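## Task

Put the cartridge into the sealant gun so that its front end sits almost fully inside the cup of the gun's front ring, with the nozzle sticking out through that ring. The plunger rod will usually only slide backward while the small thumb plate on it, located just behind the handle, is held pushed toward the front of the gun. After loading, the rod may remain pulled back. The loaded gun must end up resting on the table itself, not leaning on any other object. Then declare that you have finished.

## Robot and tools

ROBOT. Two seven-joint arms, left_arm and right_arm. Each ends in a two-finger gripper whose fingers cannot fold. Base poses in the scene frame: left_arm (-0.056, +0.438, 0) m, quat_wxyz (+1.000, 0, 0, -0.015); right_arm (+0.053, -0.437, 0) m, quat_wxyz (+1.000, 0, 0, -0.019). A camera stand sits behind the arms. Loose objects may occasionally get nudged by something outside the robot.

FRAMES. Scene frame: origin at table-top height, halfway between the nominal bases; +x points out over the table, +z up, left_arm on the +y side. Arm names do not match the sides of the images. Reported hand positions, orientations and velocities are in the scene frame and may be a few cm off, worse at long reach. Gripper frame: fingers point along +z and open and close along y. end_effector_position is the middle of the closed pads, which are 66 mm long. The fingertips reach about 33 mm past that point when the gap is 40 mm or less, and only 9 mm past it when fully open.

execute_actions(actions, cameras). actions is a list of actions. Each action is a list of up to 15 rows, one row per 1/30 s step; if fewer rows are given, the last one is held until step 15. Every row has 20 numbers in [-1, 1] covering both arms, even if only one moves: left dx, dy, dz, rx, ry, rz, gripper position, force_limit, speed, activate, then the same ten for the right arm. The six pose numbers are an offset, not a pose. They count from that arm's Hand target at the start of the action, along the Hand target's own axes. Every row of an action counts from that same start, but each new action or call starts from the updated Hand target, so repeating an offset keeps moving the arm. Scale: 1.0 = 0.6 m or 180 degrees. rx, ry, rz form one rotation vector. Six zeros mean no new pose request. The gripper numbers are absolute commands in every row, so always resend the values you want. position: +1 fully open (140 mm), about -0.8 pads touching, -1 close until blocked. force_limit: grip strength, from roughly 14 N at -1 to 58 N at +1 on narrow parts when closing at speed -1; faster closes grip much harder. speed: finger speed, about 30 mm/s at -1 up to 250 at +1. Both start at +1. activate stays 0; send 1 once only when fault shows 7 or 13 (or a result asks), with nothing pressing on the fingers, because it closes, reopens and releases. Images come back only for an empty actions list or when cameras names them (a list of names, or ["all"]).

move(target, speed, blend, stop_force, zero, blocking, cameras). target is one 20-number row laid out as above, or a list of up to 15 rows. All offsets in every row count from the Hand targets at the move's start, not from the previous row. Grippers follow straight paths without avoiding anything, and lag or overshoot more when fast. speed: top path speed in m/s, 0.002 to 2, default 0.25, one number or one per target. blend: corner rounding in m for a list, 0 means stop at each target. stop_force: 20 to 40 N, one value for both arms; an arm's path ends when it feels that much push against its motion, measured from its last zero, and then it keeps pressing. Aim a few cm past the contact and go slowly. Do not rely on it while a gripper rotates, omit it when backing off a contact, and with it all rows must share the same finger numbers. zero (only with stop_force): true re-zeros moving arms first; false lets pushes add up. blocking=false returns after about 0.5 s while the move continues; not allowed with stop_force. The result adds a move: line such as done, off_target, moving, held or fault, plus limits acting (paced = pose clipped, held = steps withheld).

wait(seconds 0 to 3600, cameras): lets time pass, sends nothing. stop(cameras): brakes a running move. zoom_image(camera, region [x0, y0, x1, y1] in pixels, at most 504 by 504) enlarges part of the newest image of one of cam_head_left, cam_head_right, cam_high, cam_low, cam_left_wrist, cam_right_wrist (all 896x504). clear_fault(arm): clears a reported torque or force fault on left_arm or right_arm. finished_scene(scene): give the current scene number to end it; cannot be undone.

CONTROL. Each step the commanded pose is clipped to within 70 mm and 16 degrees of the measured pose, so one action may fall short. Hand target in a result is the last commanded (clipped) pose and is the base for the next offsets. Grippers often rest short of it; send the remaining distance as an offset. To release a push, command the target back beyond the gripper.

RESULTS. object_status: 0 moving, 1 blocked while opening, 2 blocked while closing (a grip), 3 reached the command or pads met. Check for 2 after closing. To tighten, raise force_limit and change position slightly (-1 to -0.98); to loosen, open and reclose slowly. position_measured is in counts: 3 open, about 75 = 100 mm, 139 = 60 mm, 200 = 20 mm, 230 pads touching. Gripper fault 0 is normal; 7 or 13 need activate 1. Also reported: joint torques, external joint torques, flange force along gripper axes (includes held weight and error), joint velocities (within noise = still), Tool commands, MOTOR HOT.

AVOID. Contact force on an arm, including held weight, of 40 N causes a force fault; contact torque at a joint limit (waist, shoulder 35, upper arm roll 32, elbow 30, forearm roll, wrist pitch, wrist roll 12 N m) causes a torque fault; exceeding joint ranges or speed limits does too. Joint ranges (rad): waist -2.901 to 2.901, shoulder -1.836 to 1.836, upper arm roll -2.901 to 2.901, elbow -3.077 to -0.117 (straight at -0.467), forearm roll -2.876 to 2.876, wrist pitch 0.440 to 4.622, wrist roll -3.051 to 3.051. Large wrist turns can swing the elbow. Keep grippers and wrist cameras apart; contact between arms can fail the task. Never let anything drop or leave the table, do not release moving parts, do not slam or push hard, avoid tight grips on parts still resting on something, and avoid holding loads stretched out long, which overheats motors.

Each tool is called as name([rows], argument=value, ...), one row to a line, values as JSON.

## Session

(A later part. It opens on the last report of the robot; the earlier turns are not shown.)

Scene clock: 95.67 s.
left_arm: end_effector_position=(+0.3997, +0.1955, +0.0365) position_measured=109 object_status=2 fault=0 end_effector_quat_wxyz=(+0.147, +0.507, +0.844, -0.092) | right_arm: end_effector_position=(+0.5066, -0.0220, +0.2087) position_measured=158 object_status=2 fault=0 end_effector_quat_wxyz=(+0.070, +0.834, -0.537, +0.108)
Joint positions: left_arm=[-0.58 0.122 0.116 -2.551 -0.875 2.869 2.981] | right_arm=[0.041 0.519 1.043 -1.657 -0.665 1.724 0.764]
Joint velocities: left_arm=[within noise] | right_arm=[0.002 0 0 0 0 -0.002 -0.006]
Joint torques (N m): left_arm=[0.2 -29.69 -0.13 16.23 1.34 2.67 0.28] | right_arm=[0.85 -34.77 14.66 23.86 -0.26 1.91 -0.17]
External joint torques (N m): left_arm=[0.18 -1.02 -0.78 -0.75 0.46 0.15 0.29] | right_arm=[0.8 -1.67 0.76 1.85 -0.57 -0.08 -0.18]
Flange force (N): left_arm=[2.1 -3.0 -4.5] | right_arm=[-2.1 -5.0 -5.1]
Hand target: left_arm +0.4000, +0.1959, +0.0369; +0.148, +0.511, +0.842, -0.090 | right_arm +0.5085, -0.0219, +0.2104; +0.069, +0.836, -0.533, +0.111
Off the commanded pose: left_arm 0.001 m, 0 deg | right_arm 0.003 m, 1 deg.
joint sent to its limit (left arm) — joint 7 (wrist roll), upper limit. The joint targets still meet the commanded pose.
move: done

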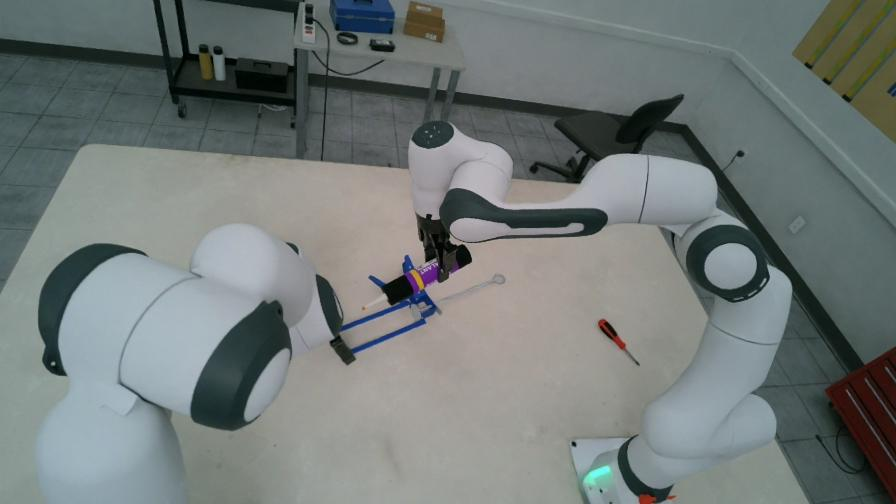

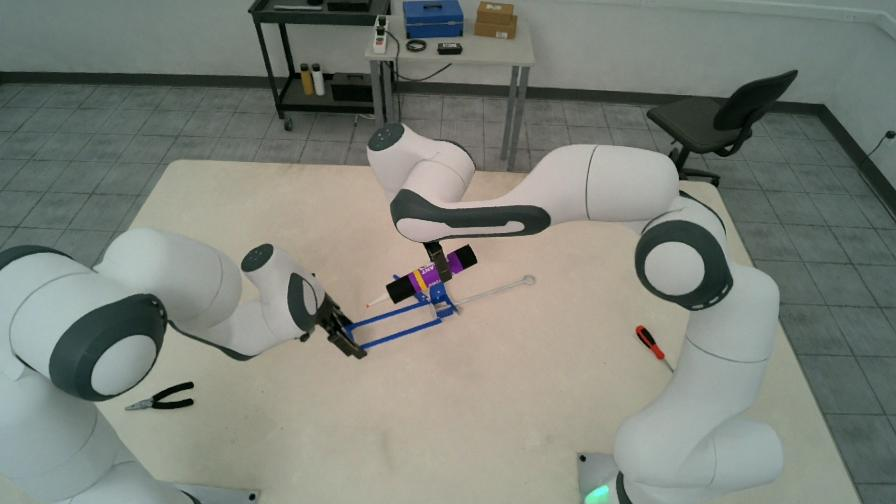

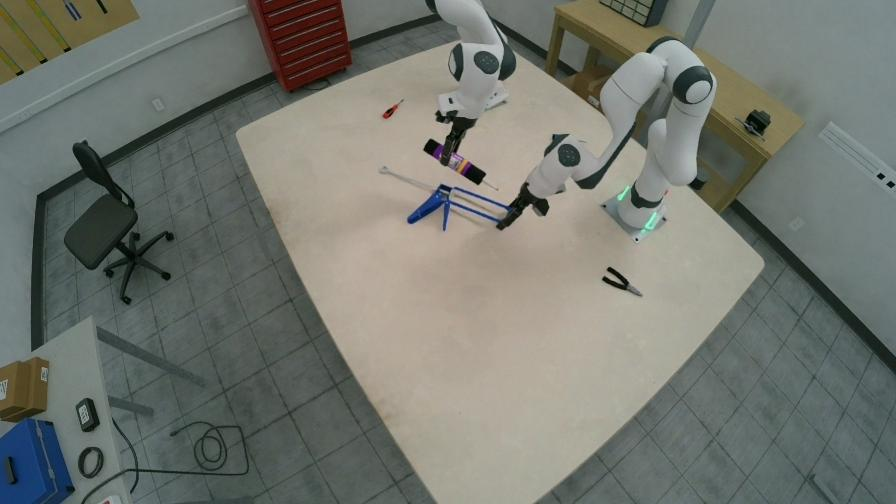

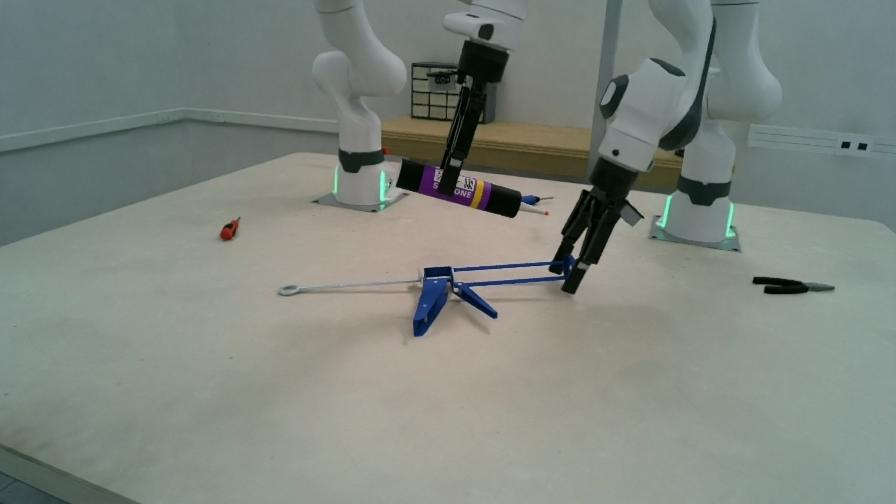

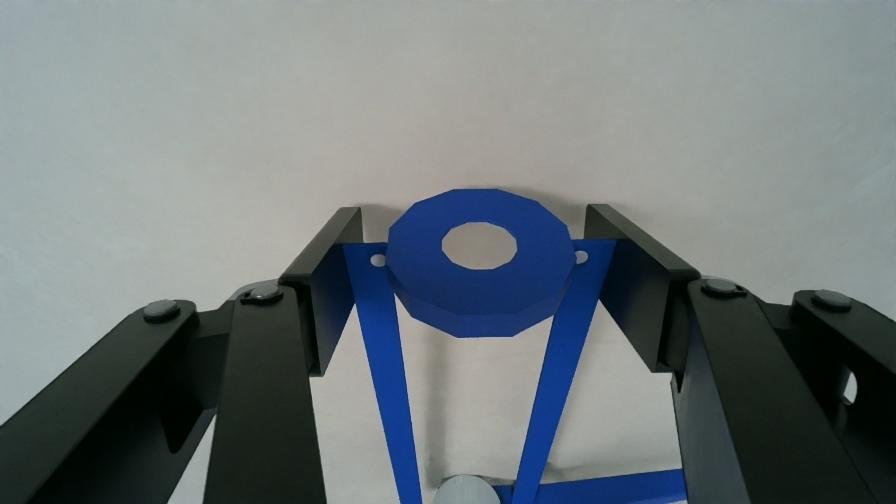

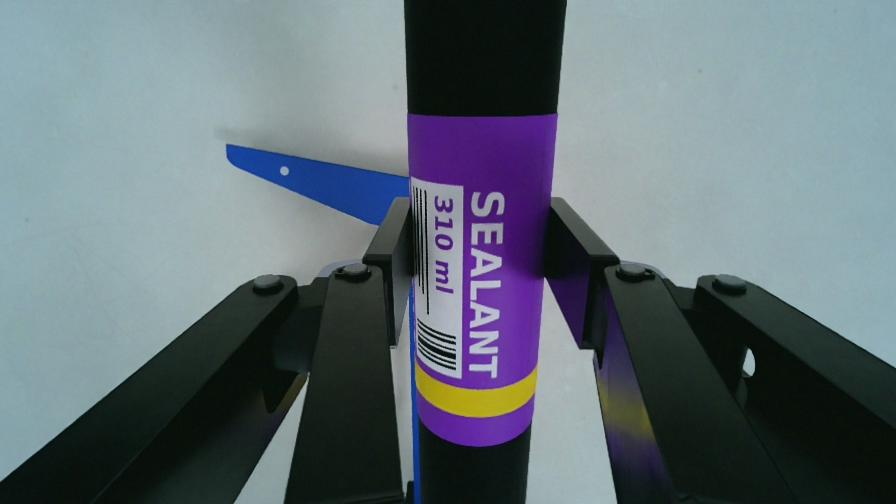

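move(target=[0,0,0,0,0,0,-0.98,-0.1,-1,0, -0.0311,0,0.116,0,0,0,-1,0,-1,0], speed=0.1, cameras=["cam_left_wrist","cam_right_wrist","cam_low"])

zoom_image(camera="cam_left_wrist", region=[370, 264, 610, 504])

zoom_image(camera="cam_right_wrist", region=[340, 300, 580, 504])

zoom_image(camera="cam_low", region=[380, 170, 620, 320])

Scene clock: 97.37 s.
left_arm: end_effector_position=(+0.3997, +0.1955, +0.0365) position_measured=109 object_status=2 fault=0 end_effector_quat_wxyz=(+0.147, +0.507, +0.844, -0.092) | right_arm: end_effector_position=(+0.5062, -0.0235, +0.1359) position_measured=158 object_status=2 fault=0 end_effector_quat_wxyz=(+0.074, +0.837, -0.531, +0.107)
Joint positions: left_arm=[-0.58 0.122 0.116 -2.551 -0.875 2.869 2.981] | right_arm=[0.073 0.591 0.976 -1.74 -0.734 1.845 0.814]
Joint velocities: left_arm=[within noise] | right_arm=[0 -0.001 -0.001 0.001 0.001 0.002 0.006]
Joint torques (N m): left_arm=[0.21 -29.64 -0.14 16.25 1.33 2.68 0.25] | right_arm=[0.84 -38.83 15.62 22.06 0.01 2.18 0.34]
External joint torques (N m): left_arm=[0.26 -1.1 -0.71 -0.66 0.44 0.19 0.26] | right_arm=[0.81 -3.71 0.59 1.28 -0.35 0.26 0.33]
Flange force (N): left_arm=[2.0 -2.8 -4.6] | right_arm=[1.5 3.7 -4.4]
Hand target: left_arm +0.4000, +0.1959, +0.0369; +0.148, +0.511, +0.842, -0.090 | right_arm +0.5086, -0.0219, +0.1384; +0.069, +0.836, -0.533, +0.111
Off the commanded pose: left_arm 0.001 m, 0 deg | right_arm 0.004 m, 1 deg.
joint sent to its limit (left arm) — joint 7 (wrist roll), upper limit. The joint targets still meet the commanded pose.
move: off_target (right_arm)
Images, in order (width x height): cam_low 896x504, cam_left_wrist 896x504, cam_right_wrist 896x504.

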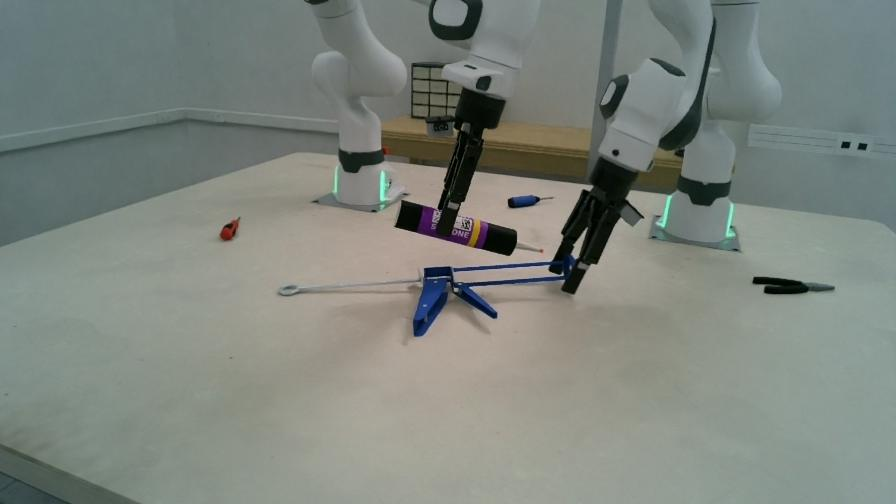

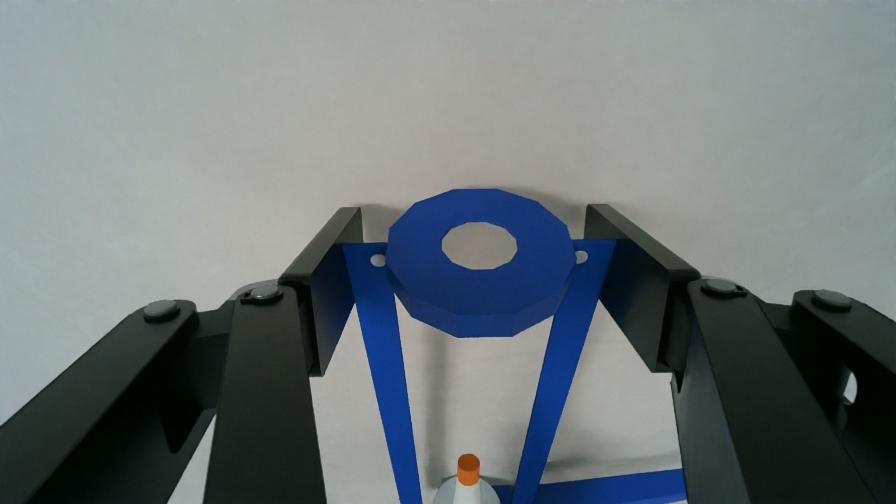

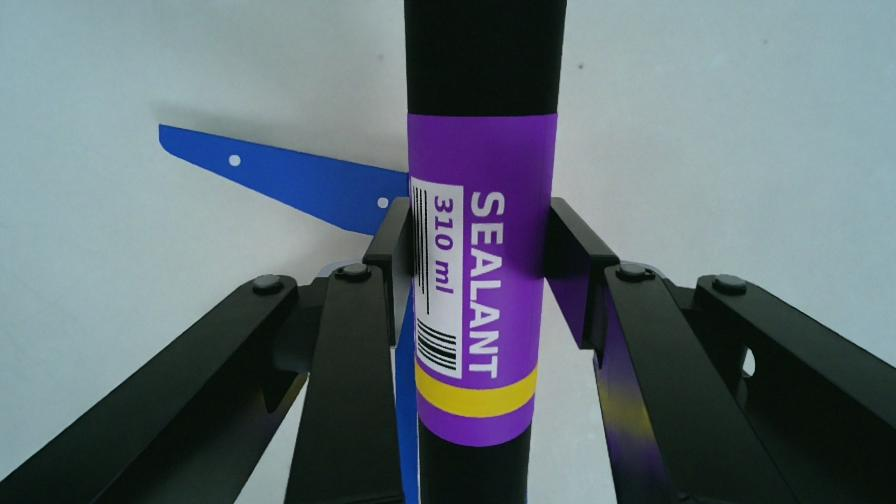

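Scaled by 2.100.

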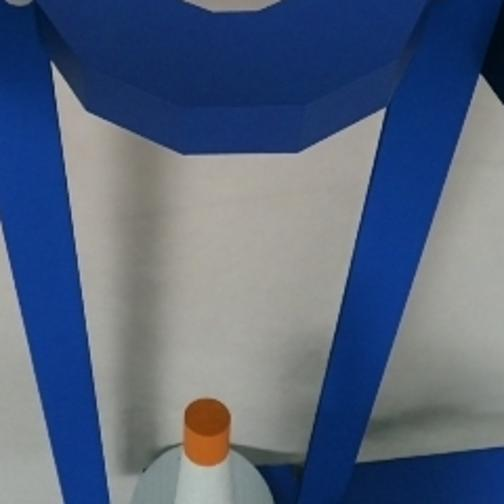

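Scaled by 2.100.

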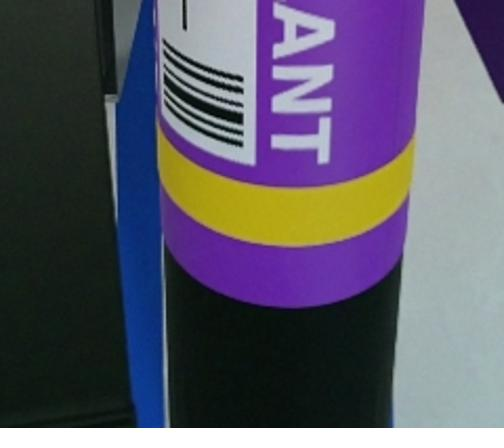

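Scaled by 2.100.

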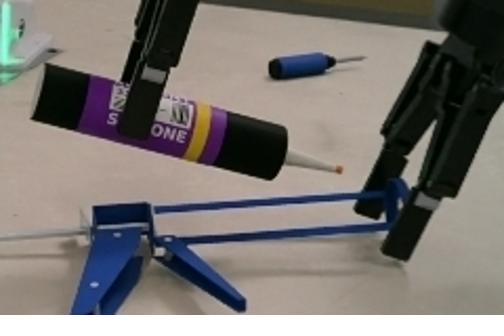

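move([
  [0,0,0,0,0,0,-0.98,-0.1,-1,0, -0.0287,-0.008,0.0105,0.0029,0,-0.0107,-1,0,-1,0],
], speed=0.05, cameras=["cam_left_wrist","cam_right_wrist"])

Scene clock: 99.23 s.
left_arm: end_effector_position=(+0.3997, +0.1955, +0.0365) position_measured=109 object_status=2 fault=0 end_effector_quat_wxyz=(+0.147, +0.507, +0.844, -0.092) | right_arm: end_effector_position=(+0.5039, -0.0081, +0.1259) position_measured=158 object_status=2 fault=0 end_effector_quat_wxyz=(+0.071, +0.845, -0.519, +0.109)
Joint positions: left_arm=[-0.58 0.122 0.116 -2.551 -0.875 2.869 2.981] | right_arm=[0.121 0.625 0.955 -1.714 -0.759 1.848 0.815]
Joint velocities: left_arm=[within noise] | right_arm=[0 0 -0.005 0.003 -0.001 0.001 -0.002]
Joint torques (N m): left_arm=[0.18 -29.69 -0.13 16.28 1.34 2.67 0.24] | right_arm=[0.98 -39.09 15.83 22.14 -0.23 2.2 0.03]
External joint torques (N m): left_arm=[0.18 -1.22 -0.76 -0.55 0.47 0.19 0.25] | right_arm=[0.83 -2.4 0.17 1.64 -0.6 0.27 0.03]
Flange force (N): left_arm=[1.7 -2.9 -5.0] | right_arm=[-1.2 -2.5 -3.3]
Hand target: left_arm +0.4000, +0.1959, +0.0369; +0.148, +0.511, +0.842, -0.090 | right_arm +0.5066, -0.0062, +0.1279; +0.067, +0.845, -0.518, +0.112
Off the commanded pose: left_arm 0.001 m, 0 deg | right_arm 0.004 m, 1 deg.
joint sent to its limit (left arm) — joint 7 (wrist roll), upper limit. The joint targets still meet the commanded pose.
move: off_target (right_arm)

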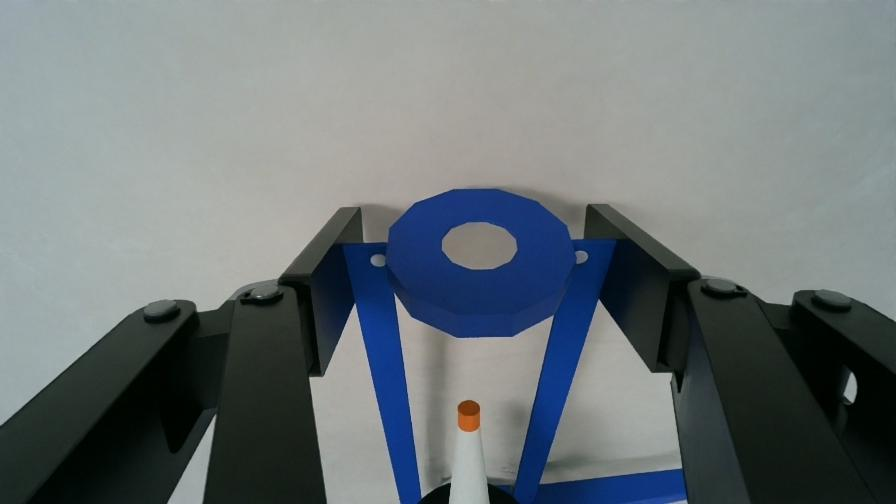

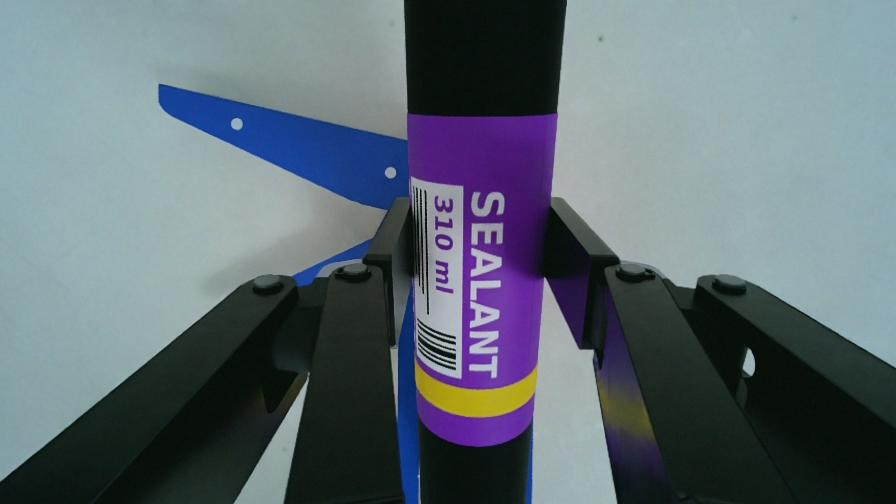

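zoom_image(camera="cam_right_wrist", region=[370, 300, 610, 504])

zoom_image(camera="cam_left_wrist", region=[340, 300, 640, 504])

Scaled by 2.100.

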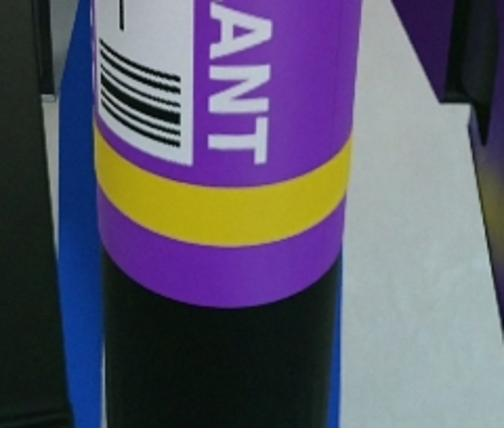

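Scaled by 1.680.

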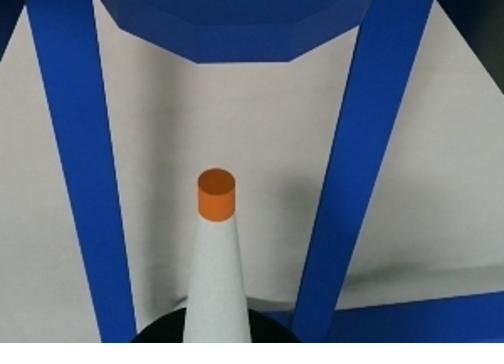

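move([
  [0,0,0,0,0,0,-0.98,-0.1,-1,0, -0.0287,-0.003,0.0105,0,0,0,-1,0,-1,0],
], speed=0.05, cameras=["cam_left_wrist","cam_right_wrist"])

zoom_image(camera="cam_right_wrist", region=[370, 300, 610, 504])

zoom_image(camera="cam_left_wrist", region=[340, 200, 640, 504])

Scene clock: 100.80 s.
left_arm: end_effector_position=(+0.3997, +0.1955, +0.0365) position_measured=109 object_status=2 fault=0 end_effector_quat_wxyz=(+0.147, +0.507, +0.844, -0.092) | right_arm: end_effector_position=(+0.4990, +0.0058, +0.1149) position_measured=158 object_status=2 fault=0 end_effector_quat_wxyz=(+0.072, +0.847, -0.516, +0.109)
Joint positions: left_arm=[-0.58 0.122 0.116 -2.551 -0.875 2.869 2.981] | right_arm=[0.173 0.657 0.927 -1.686 -0.77 1.849 0.83]
Joint velocities: left_arm=[within noise] | right_arm=[0.001 0 -0.001 0 0 -0.001 0.006]
Joint torques (N m): left_arm=[0.2 -29.64 -0.13 16.32 1.34 2.66 0.25] | right_arm=[0.97 -41.37 16.64 22.3 0.11 2.19 0.24]
External joint torques (N m): left_arm=[0.21 -1.18 -0.74 -0.49 0.46 0.18 0.26] | right_arm=[1.04 -3.16 0.84 1.93 -0.26 0.28 0.24]
Flange force (N): left_arm=[1.7 -2.6 -4.7] | right_arm=[-0.8 -0.9 -5.1]
Hand target: left_arm +0.4000, +0.1959, +0.0369; +0.148, +0.511, +0.842, -0.090 | right_arm +0.5014, +0.0080, +0.1173; +0.067, +0.845, -0.518, +0.112
Off the commanded pose: left_arm 0.001 m, 0 deg | right_arm 0.004 m, 1 deg.
joint sent to its limit (left arm) — joint 7 (wrist roll), upper limit. The joint targets still meet the commanded pose.
move: off_target (right_arm)

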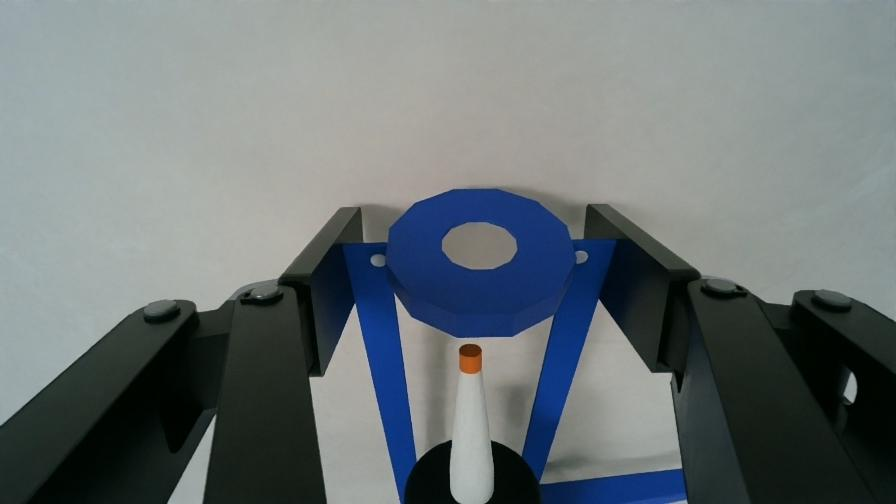

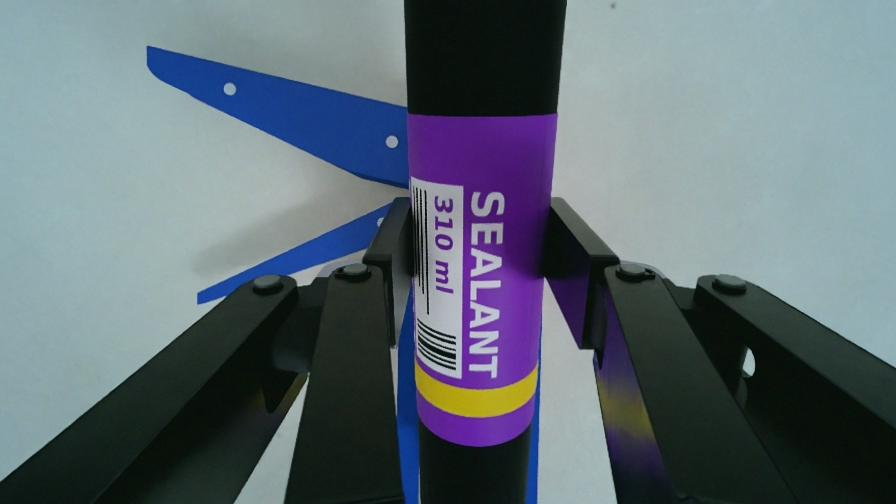

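Scaled by 2.100.

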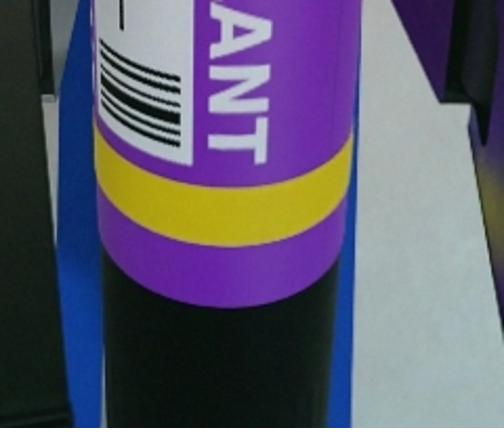

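Scaled by 1.658.

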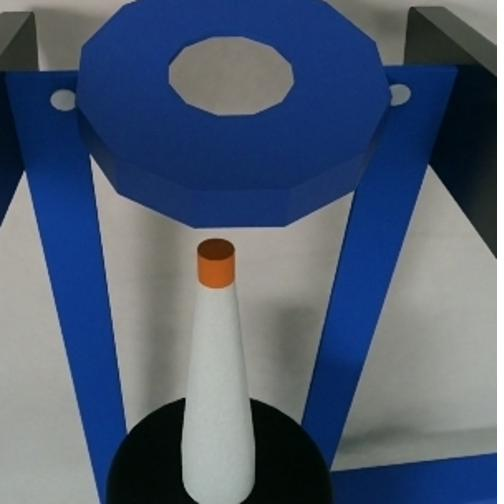

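move([
  [0,0,0,0,0,0,-0.98,-0.1,-1,0, -0.045,-0.0015,0,0,0,0,-1,0,-1,0],
], speed=0.05, stop_force=20, cameras=["cam_left_wrist","cam_right_wrist","cam_low"])

zoom_image(camera="cam_left_wrist", region=[340, 200, 640, 504])

Scene clock: 103.10 s.
left_arm: end_effector_position=(+0.3995, +0.1957, +0.0363) position_measured=109 object_status=2 fault=0 end_effector_quat_wxyz=(+0.147, +0.507, +0.844, -0.092) | right_arm: end_effector_position=(+0.4892, +0.0305, +0.1077) position_measured=158 object_status=2 fault=0 end_effector_quat_wxyz=(+0.070, +0.847, -0.516, +0.110)
Joint positions: left_arm=[-0.58 0.122 0.116 -2.552 -0.875 2.869 2.981] | right_arm=[0.255 0.691 0.89 -1.633 -0.774 1.84 0.857]
Joint torques (N m): left_arm=[0.19 -29.6 -0.14 16.56 1.35 2.66 0.27] | right_arm=[0.87 -43.56 16.8 22.17 0.28 2.01 0.31]
External joint torques (N m): left_arm=[0.24 -1.19 -0.71 -0.22 0.47 0.19 0.29] | right_arm=[1 -3.3 0.9 1.85 -0.08 0.11 0.3]
Flange force (N): left_arm=[1.3 -2.0 -4.3] | right_arm=[-0.6 -0.3 -5.5]
Hand target: left_arm +0.4000, +0.1959, +0.0369; +0.148, +0.511, +0.842, -0.090 | right_arm +0.4904, +0.0316, +0.1103; +0.067, +0.845, -0.518, +0.112
Off the commanded pose: left_arm 0.001 m, 0 deg | right_arm 0.003 m, 0 deg.
joint sent to its limit (left arm) — joint 7 (wrist roll), upper limit. The joint targets still meet the commanded pose.
move: done
Images, in order (width x height): cam_low 896x504, cam_left_wrist 896x504, cam_right_wrist 896x504.

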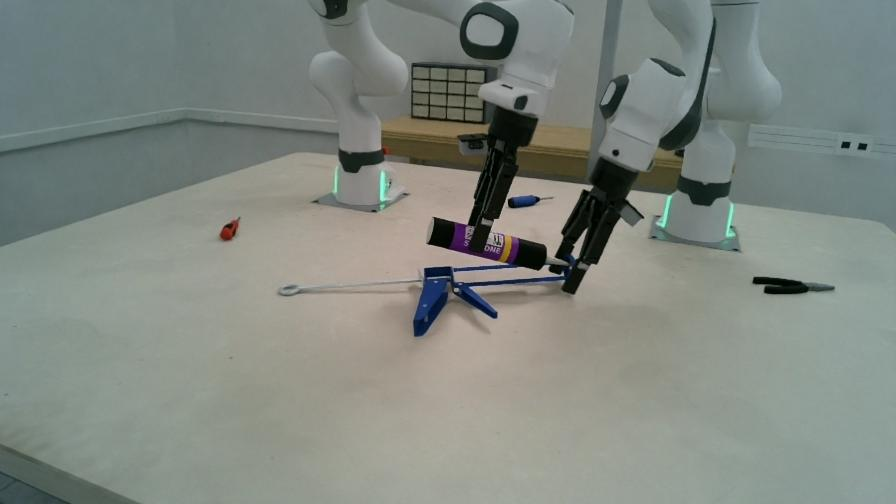

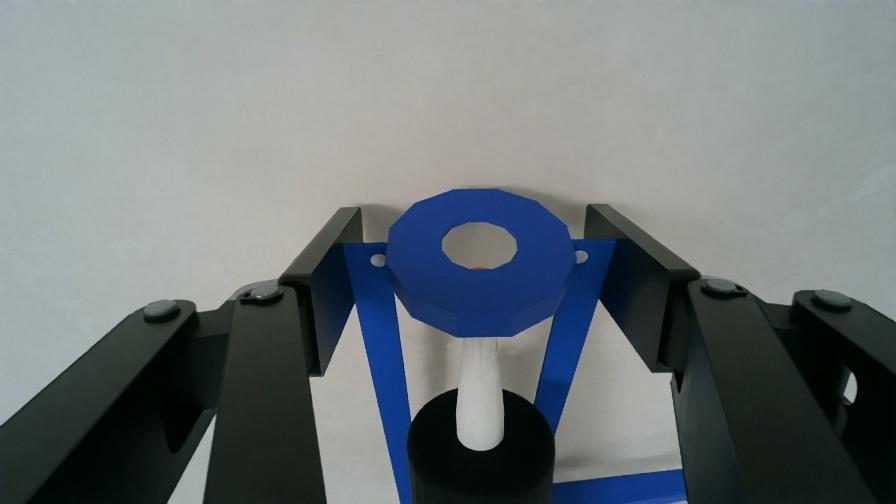

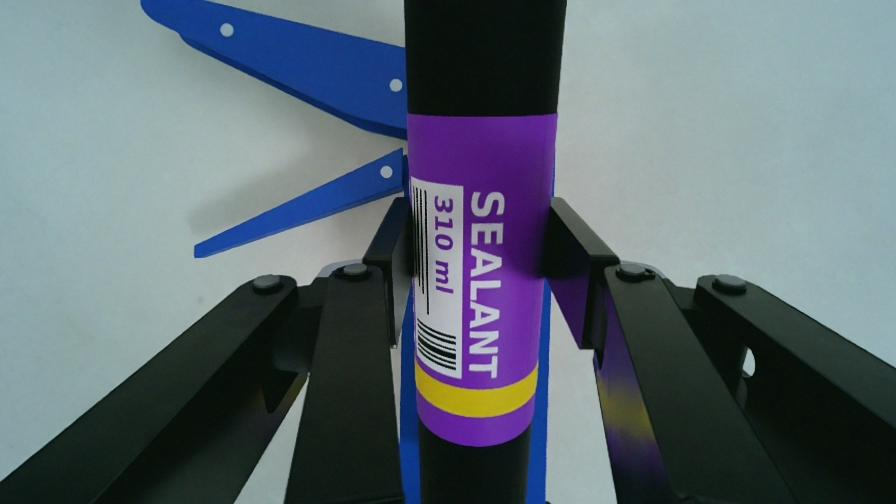

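Scaled by 1.658.

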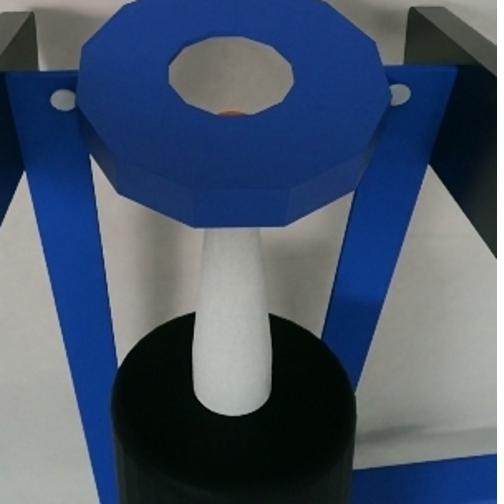

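zoom_image(camera="cam_right_wrist", region=[370, 300, 610, 504])

zoom_image(camera="cam_low", region=[260, 160, 660, 360])

Scaled by 2.100.

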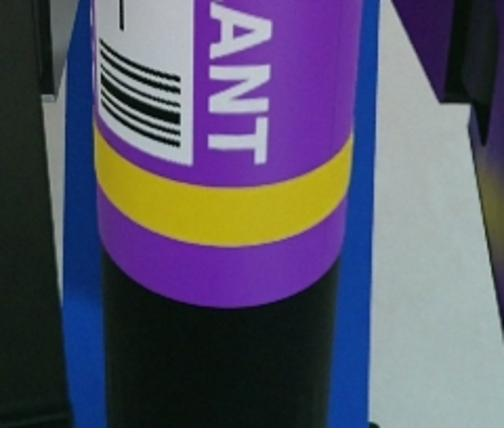

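Scaled by 1.260.

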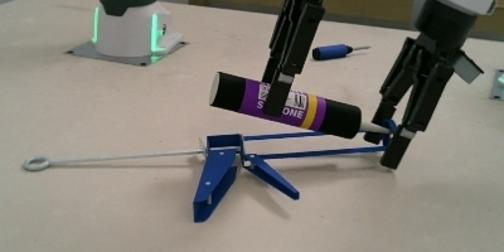

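move([
  [0,0,0,0,0,0,-0.98,-0.1,-1,0, -0.02,0.0036,0,-0.0014,0,0.0054,-1,0,-1,0],
], speed=0.03, stop_force=20, cameras=["cam_left_wrist","cam_right_wrist"])

zoom_image(camera="cam_left_wrist", region=[340, 200, 640, 504])

zoom_image(camera="cam_right_wrist", region=[370, 300, 610, 504])

Scene clock: 105.60 s.
left_arm: end_effector_position=(+0.3993, +0.1960, +0.0362) position_measured=109 object_status=2 fault=0 end_effector_quat_wxyz=(+0.147, +0.507, +0.844, -0.092) | right_arm: end_effector_position=(+0.4834, +0.0395, +0.1053) position_measured=158 object_status=2 fault=0 end_effector_quat_wxyz=(+0.070, +0.843, -0.522, +0.112)
Joint positions: left_arm=[-0.58 0.121 0.116 -2.553 -0.875 2.869 2.981] | right_arm=[0.287 0.703 0.877 -1.613 -0.774 1.832 0.885]
Joint torques (N m): left_arm=[0.04 -29.38 -0.35 17 1.31 2.67 0.28] | right_arm=[0.67 -43.69 17.38 22.43 0.54 1.94 0.32]
External joint torques (N m): left_arm=[0.04 -0.97 -0.97 0.2 0.44 0.19 0.3] | right_arm=[0.63 -2.76 1.38 2.22 0.17 0.05 0.31]
Flange force (N): left_arm=[0.4 -1.4 -2.2] | right_arm=[-1.1 -1.9 -6.1]
Hand target: left_arm +0.4000, +0.1959, +0.0369; +0.148, +0.511, +0.842, -0.090 | right_arm +0.4832, +0.0410, +0.1072; +0.068, +0.841, -0.526, +0.111
Off the commanded pose: left_arm 0.001 m, 1 deg | right_arm 0.002 m, 1 deg.
joint sent to its limit (left arm) — joint 7 (wrist roll), upper limit. The joint targets still meet the commanded pose.
move: done

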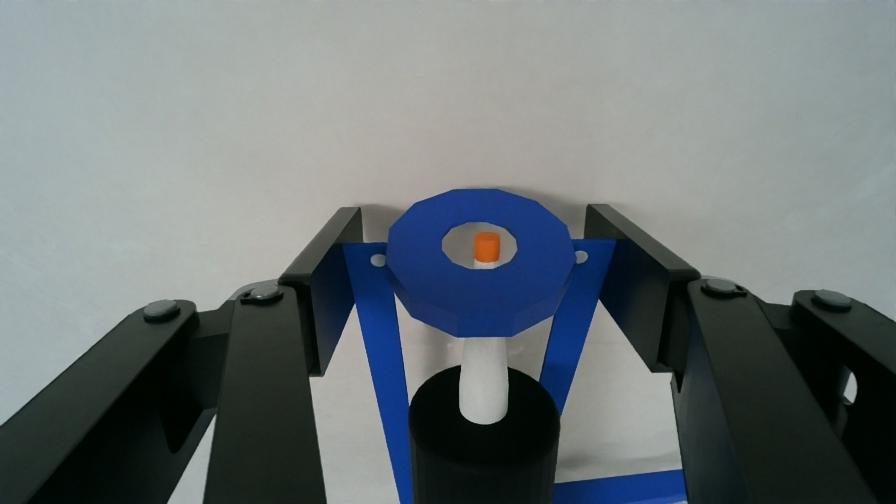

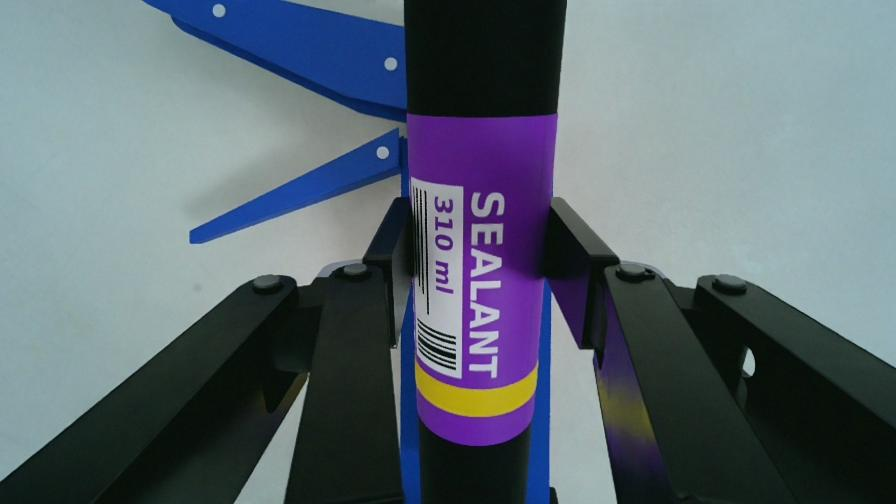

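Scaled by 1.658.

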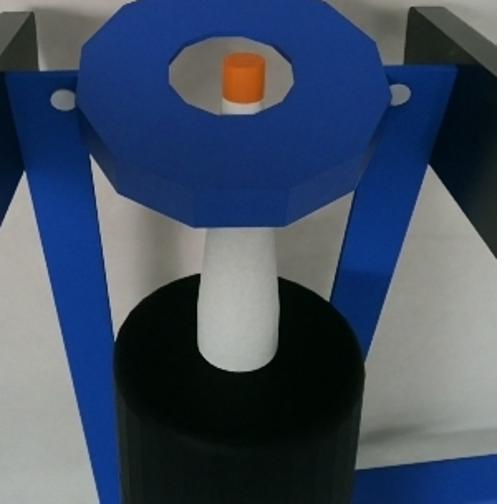

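Scaled by 2.100.

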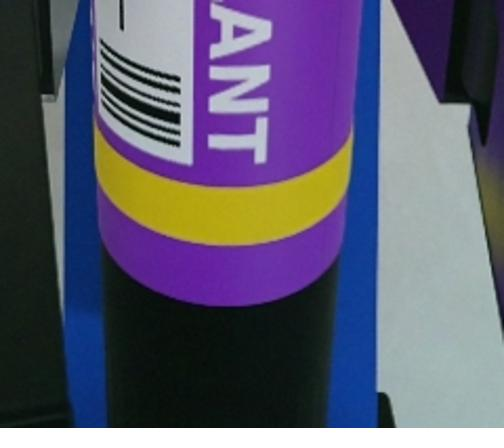

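move([
  [0,0,0,0,0,0,-0.98,-0.1,-1,0, -0.02,0.0035,-0.001,0,0,0,-1,0,-1,0],
], speed=0.03, stop_force=20, cameras=["cam_left_wrist","cam_right_wrist"])

zoom_image(camera="cam_left_wrist", region=[340, 200, 640, 504])

zoom_image(camera="cam_right_wrist", region=[370, 300, 610, 504])

Scene clock: 107.40 s.
left_arm: end_effector_position=(+0.3993, +0.1960, +0.0362) position_measured=109 object_status=2 fault=0 end_effector_quat_wxyz=(+0.147, +0.507, +0.844, -0.092) | right_arm: end_effector_position=(+0.4759, +0.0490, +0.1025) position_measured=158 object_status=2 fault=0 end_effector_quat_wxyz=(+0.070, +0.842, -0.522, +0.111)
Joint positions: left_arm=[-0.58 0.121 0.116 -2.553 -0.875 2.869 2.981] | right_arm=[0.316 0.716 0.87 -1.595 -0.774 1.825 0.899]
Joint torques (N m): left_arm=[-0.02 -29.39 -0.27 16.96 1.3 2.66 0.25] | right_arm=[0.86 -44.57 17.26 22.45 0.34 1.99 0.3]
External joint torques (N m): left_arm=[-0.02 -0.88 -0.9 0.09 0.43 0.17 0.26] | right_arm=[0.82 -3.1 1.17 2.33 -0.04 0.12 0.29]
Flange force (N): left_arm=[0.4 -1.5 -2.4] | right_arm=[-1.5 -2.3 -6.1]
Hand target: left_arm +0.4000, +0.1959, +0.0369; +0.148, +0.511, +0.842, -0.090 | right_arm +0.4762, +0.0506, +0.1047; +0.068, +0.841, -0.526, +0.111
Off the commanded pose: left_arm 0.001 m, 1 deg | right_arm 0.003 m, 1 deg.
joint sent to its limit (left arm) — joint 7 (wrist roll), upper limit. The joint targets still meet the commanded pose.
move: done

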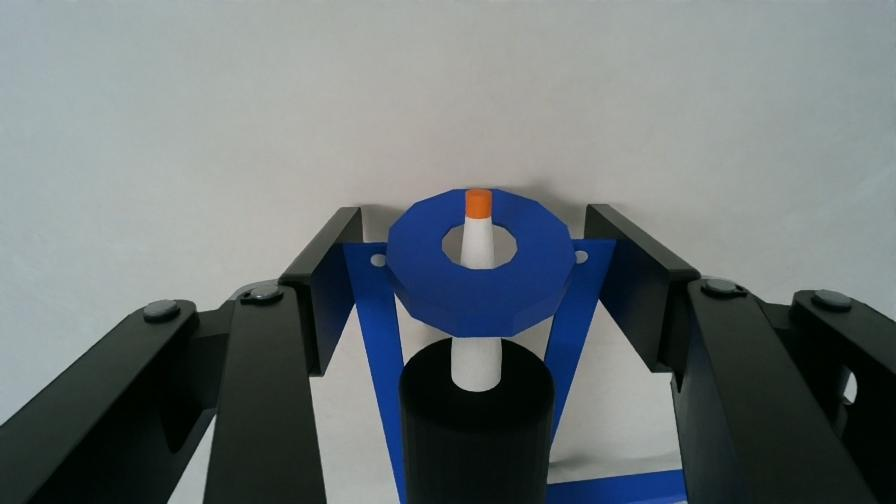

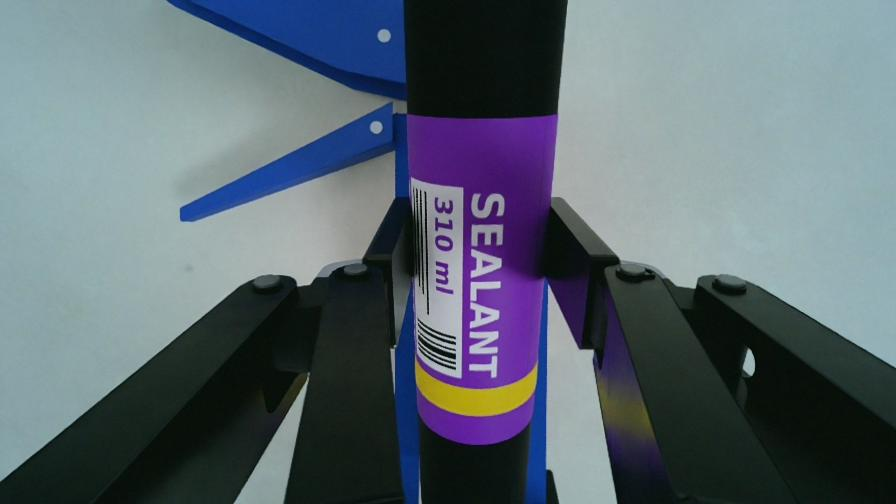

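Scaled by 1.658.

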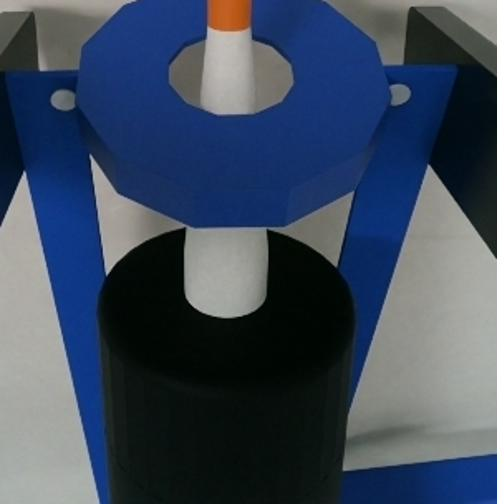

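Scaled by 2.100.

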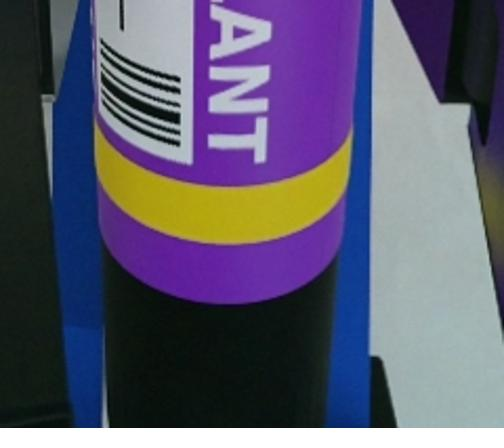

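move([
  [0,0,0,0,0,0,-0.98,-0.1,-1,0, -0.03,0,-0.0045,0,0,0,-1,0,-1,0],
], speed=0.03, stop_force=20, cameras=["cam_left_wrist","cam_right_wrist","cam_low"])

zoom_image(camera="cam_left_wrist", region=[340, 200, 640, 504])

zoom_image(camera="cam_low", region=[400, 200, 640, 330])

Scene clock: 109.27 s.
left_arm: end_effector_position=(+0.3993, +0.1960, +0.0362) position_measured=109 object_status=2 fault=0 end_effector_quat_wxyz=(+0.147, +0.507, +0.844, -0.092) | right_arm: end_effector_position=(+0.4678, +0.0654, +0.1002) position_measured=158 object_status=2 fault=0 end_effector_quat_wxyz=(+0.070, +0.842, -0.523, +0.111)
Joint positions: left_arm=[-0.58 0.121 0.116 -2.553 -0.875 2.869 2.981] | right_arm=[0.367 0.742 0.854 -1.55 -0.774 1.808 0.913]
Joint torques (N m): left_arm=[-0.02 -29.34 -0.29 17.02 1.29 2.66 0.29] | right_arm=[0.93 -46.21 17.31 22.39 0.34 1.96 0.31]
External joint torques (N m): left_arm=[-0.05 -0.84 -0.95 0.13 0.41 0.16 0.3] | right_arm=[0.86 -3.38 1.07 2.28 -0.05 0.08 0.3]
Flange force (N): left_arm=[0.4 -1.4 -1.9] | right_arm=[-1.3 -1.9 -6.3]
Hand target: left_arm +0.4000, +0.1959, +0.0369; +0.148, +0.511, +0.842, -0.090 | right_arm +0.4683, +0.0669, +0.1026; +0.068, +0.841, -0.526, +0.111
Off the commanded pose: left_arm 0.001 m, 1 deg | right_arm 0.003 m, 0 deg.
joint sent to its limit (left arm) — joint 7 (wrist roll), upper limit. The joint targets still meet the commanded pose.
move: done
Images, in order (width x height): cam_low 896x504, cam_left_wrist 896x504, cam_right_wrist 896x504.

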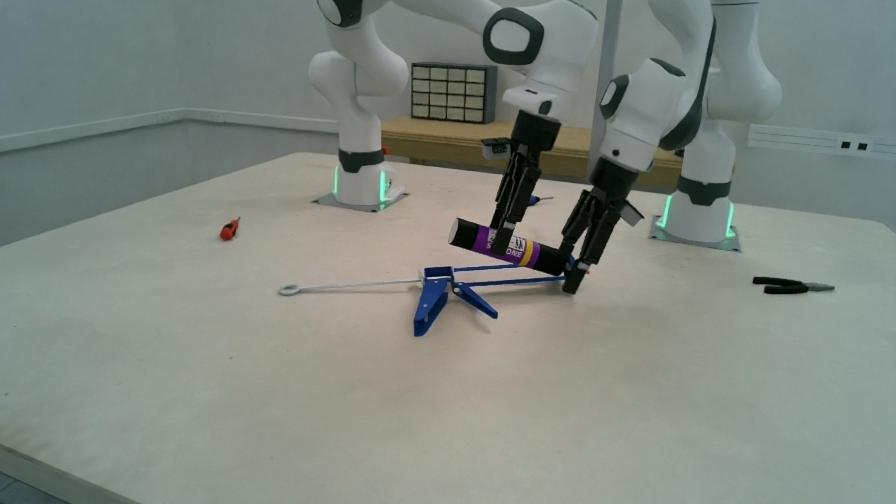

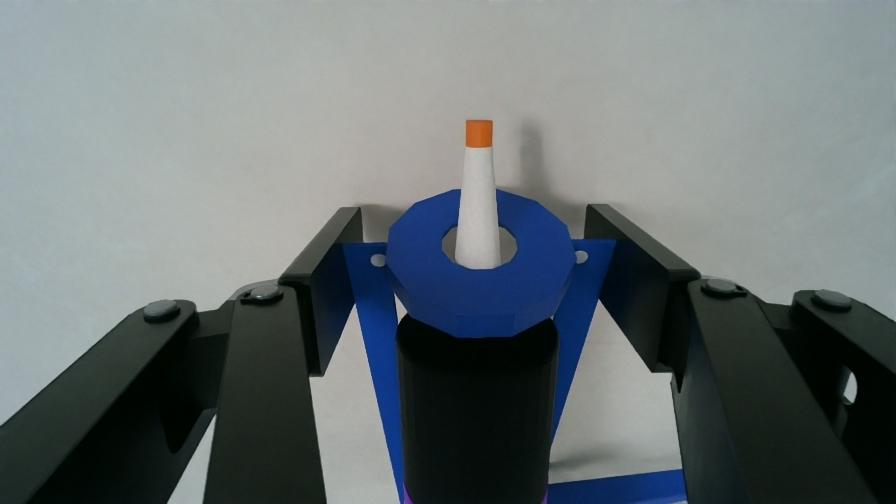

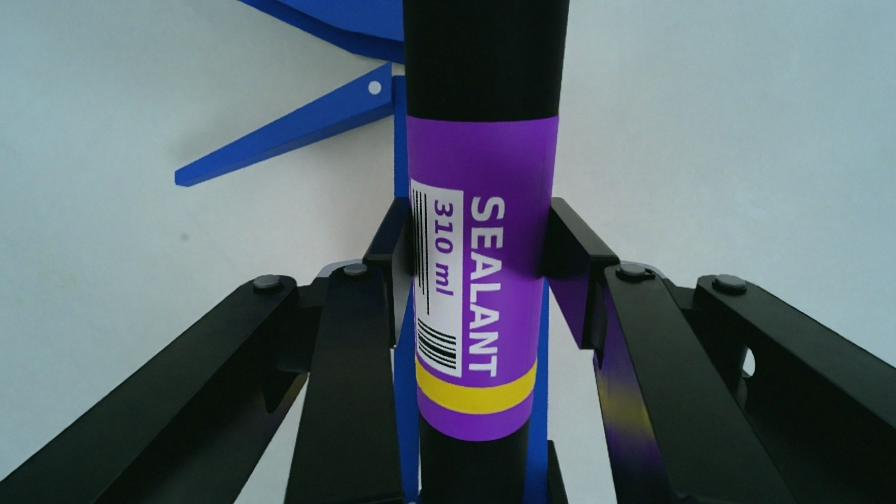

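Scaled by 1.658.

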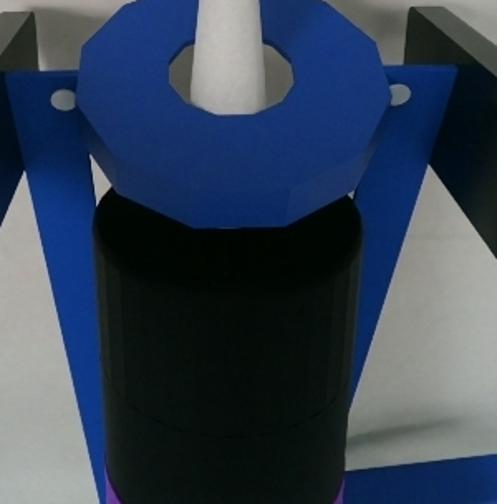

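Scaled by 2.100.

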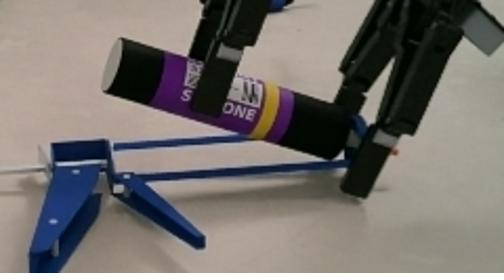

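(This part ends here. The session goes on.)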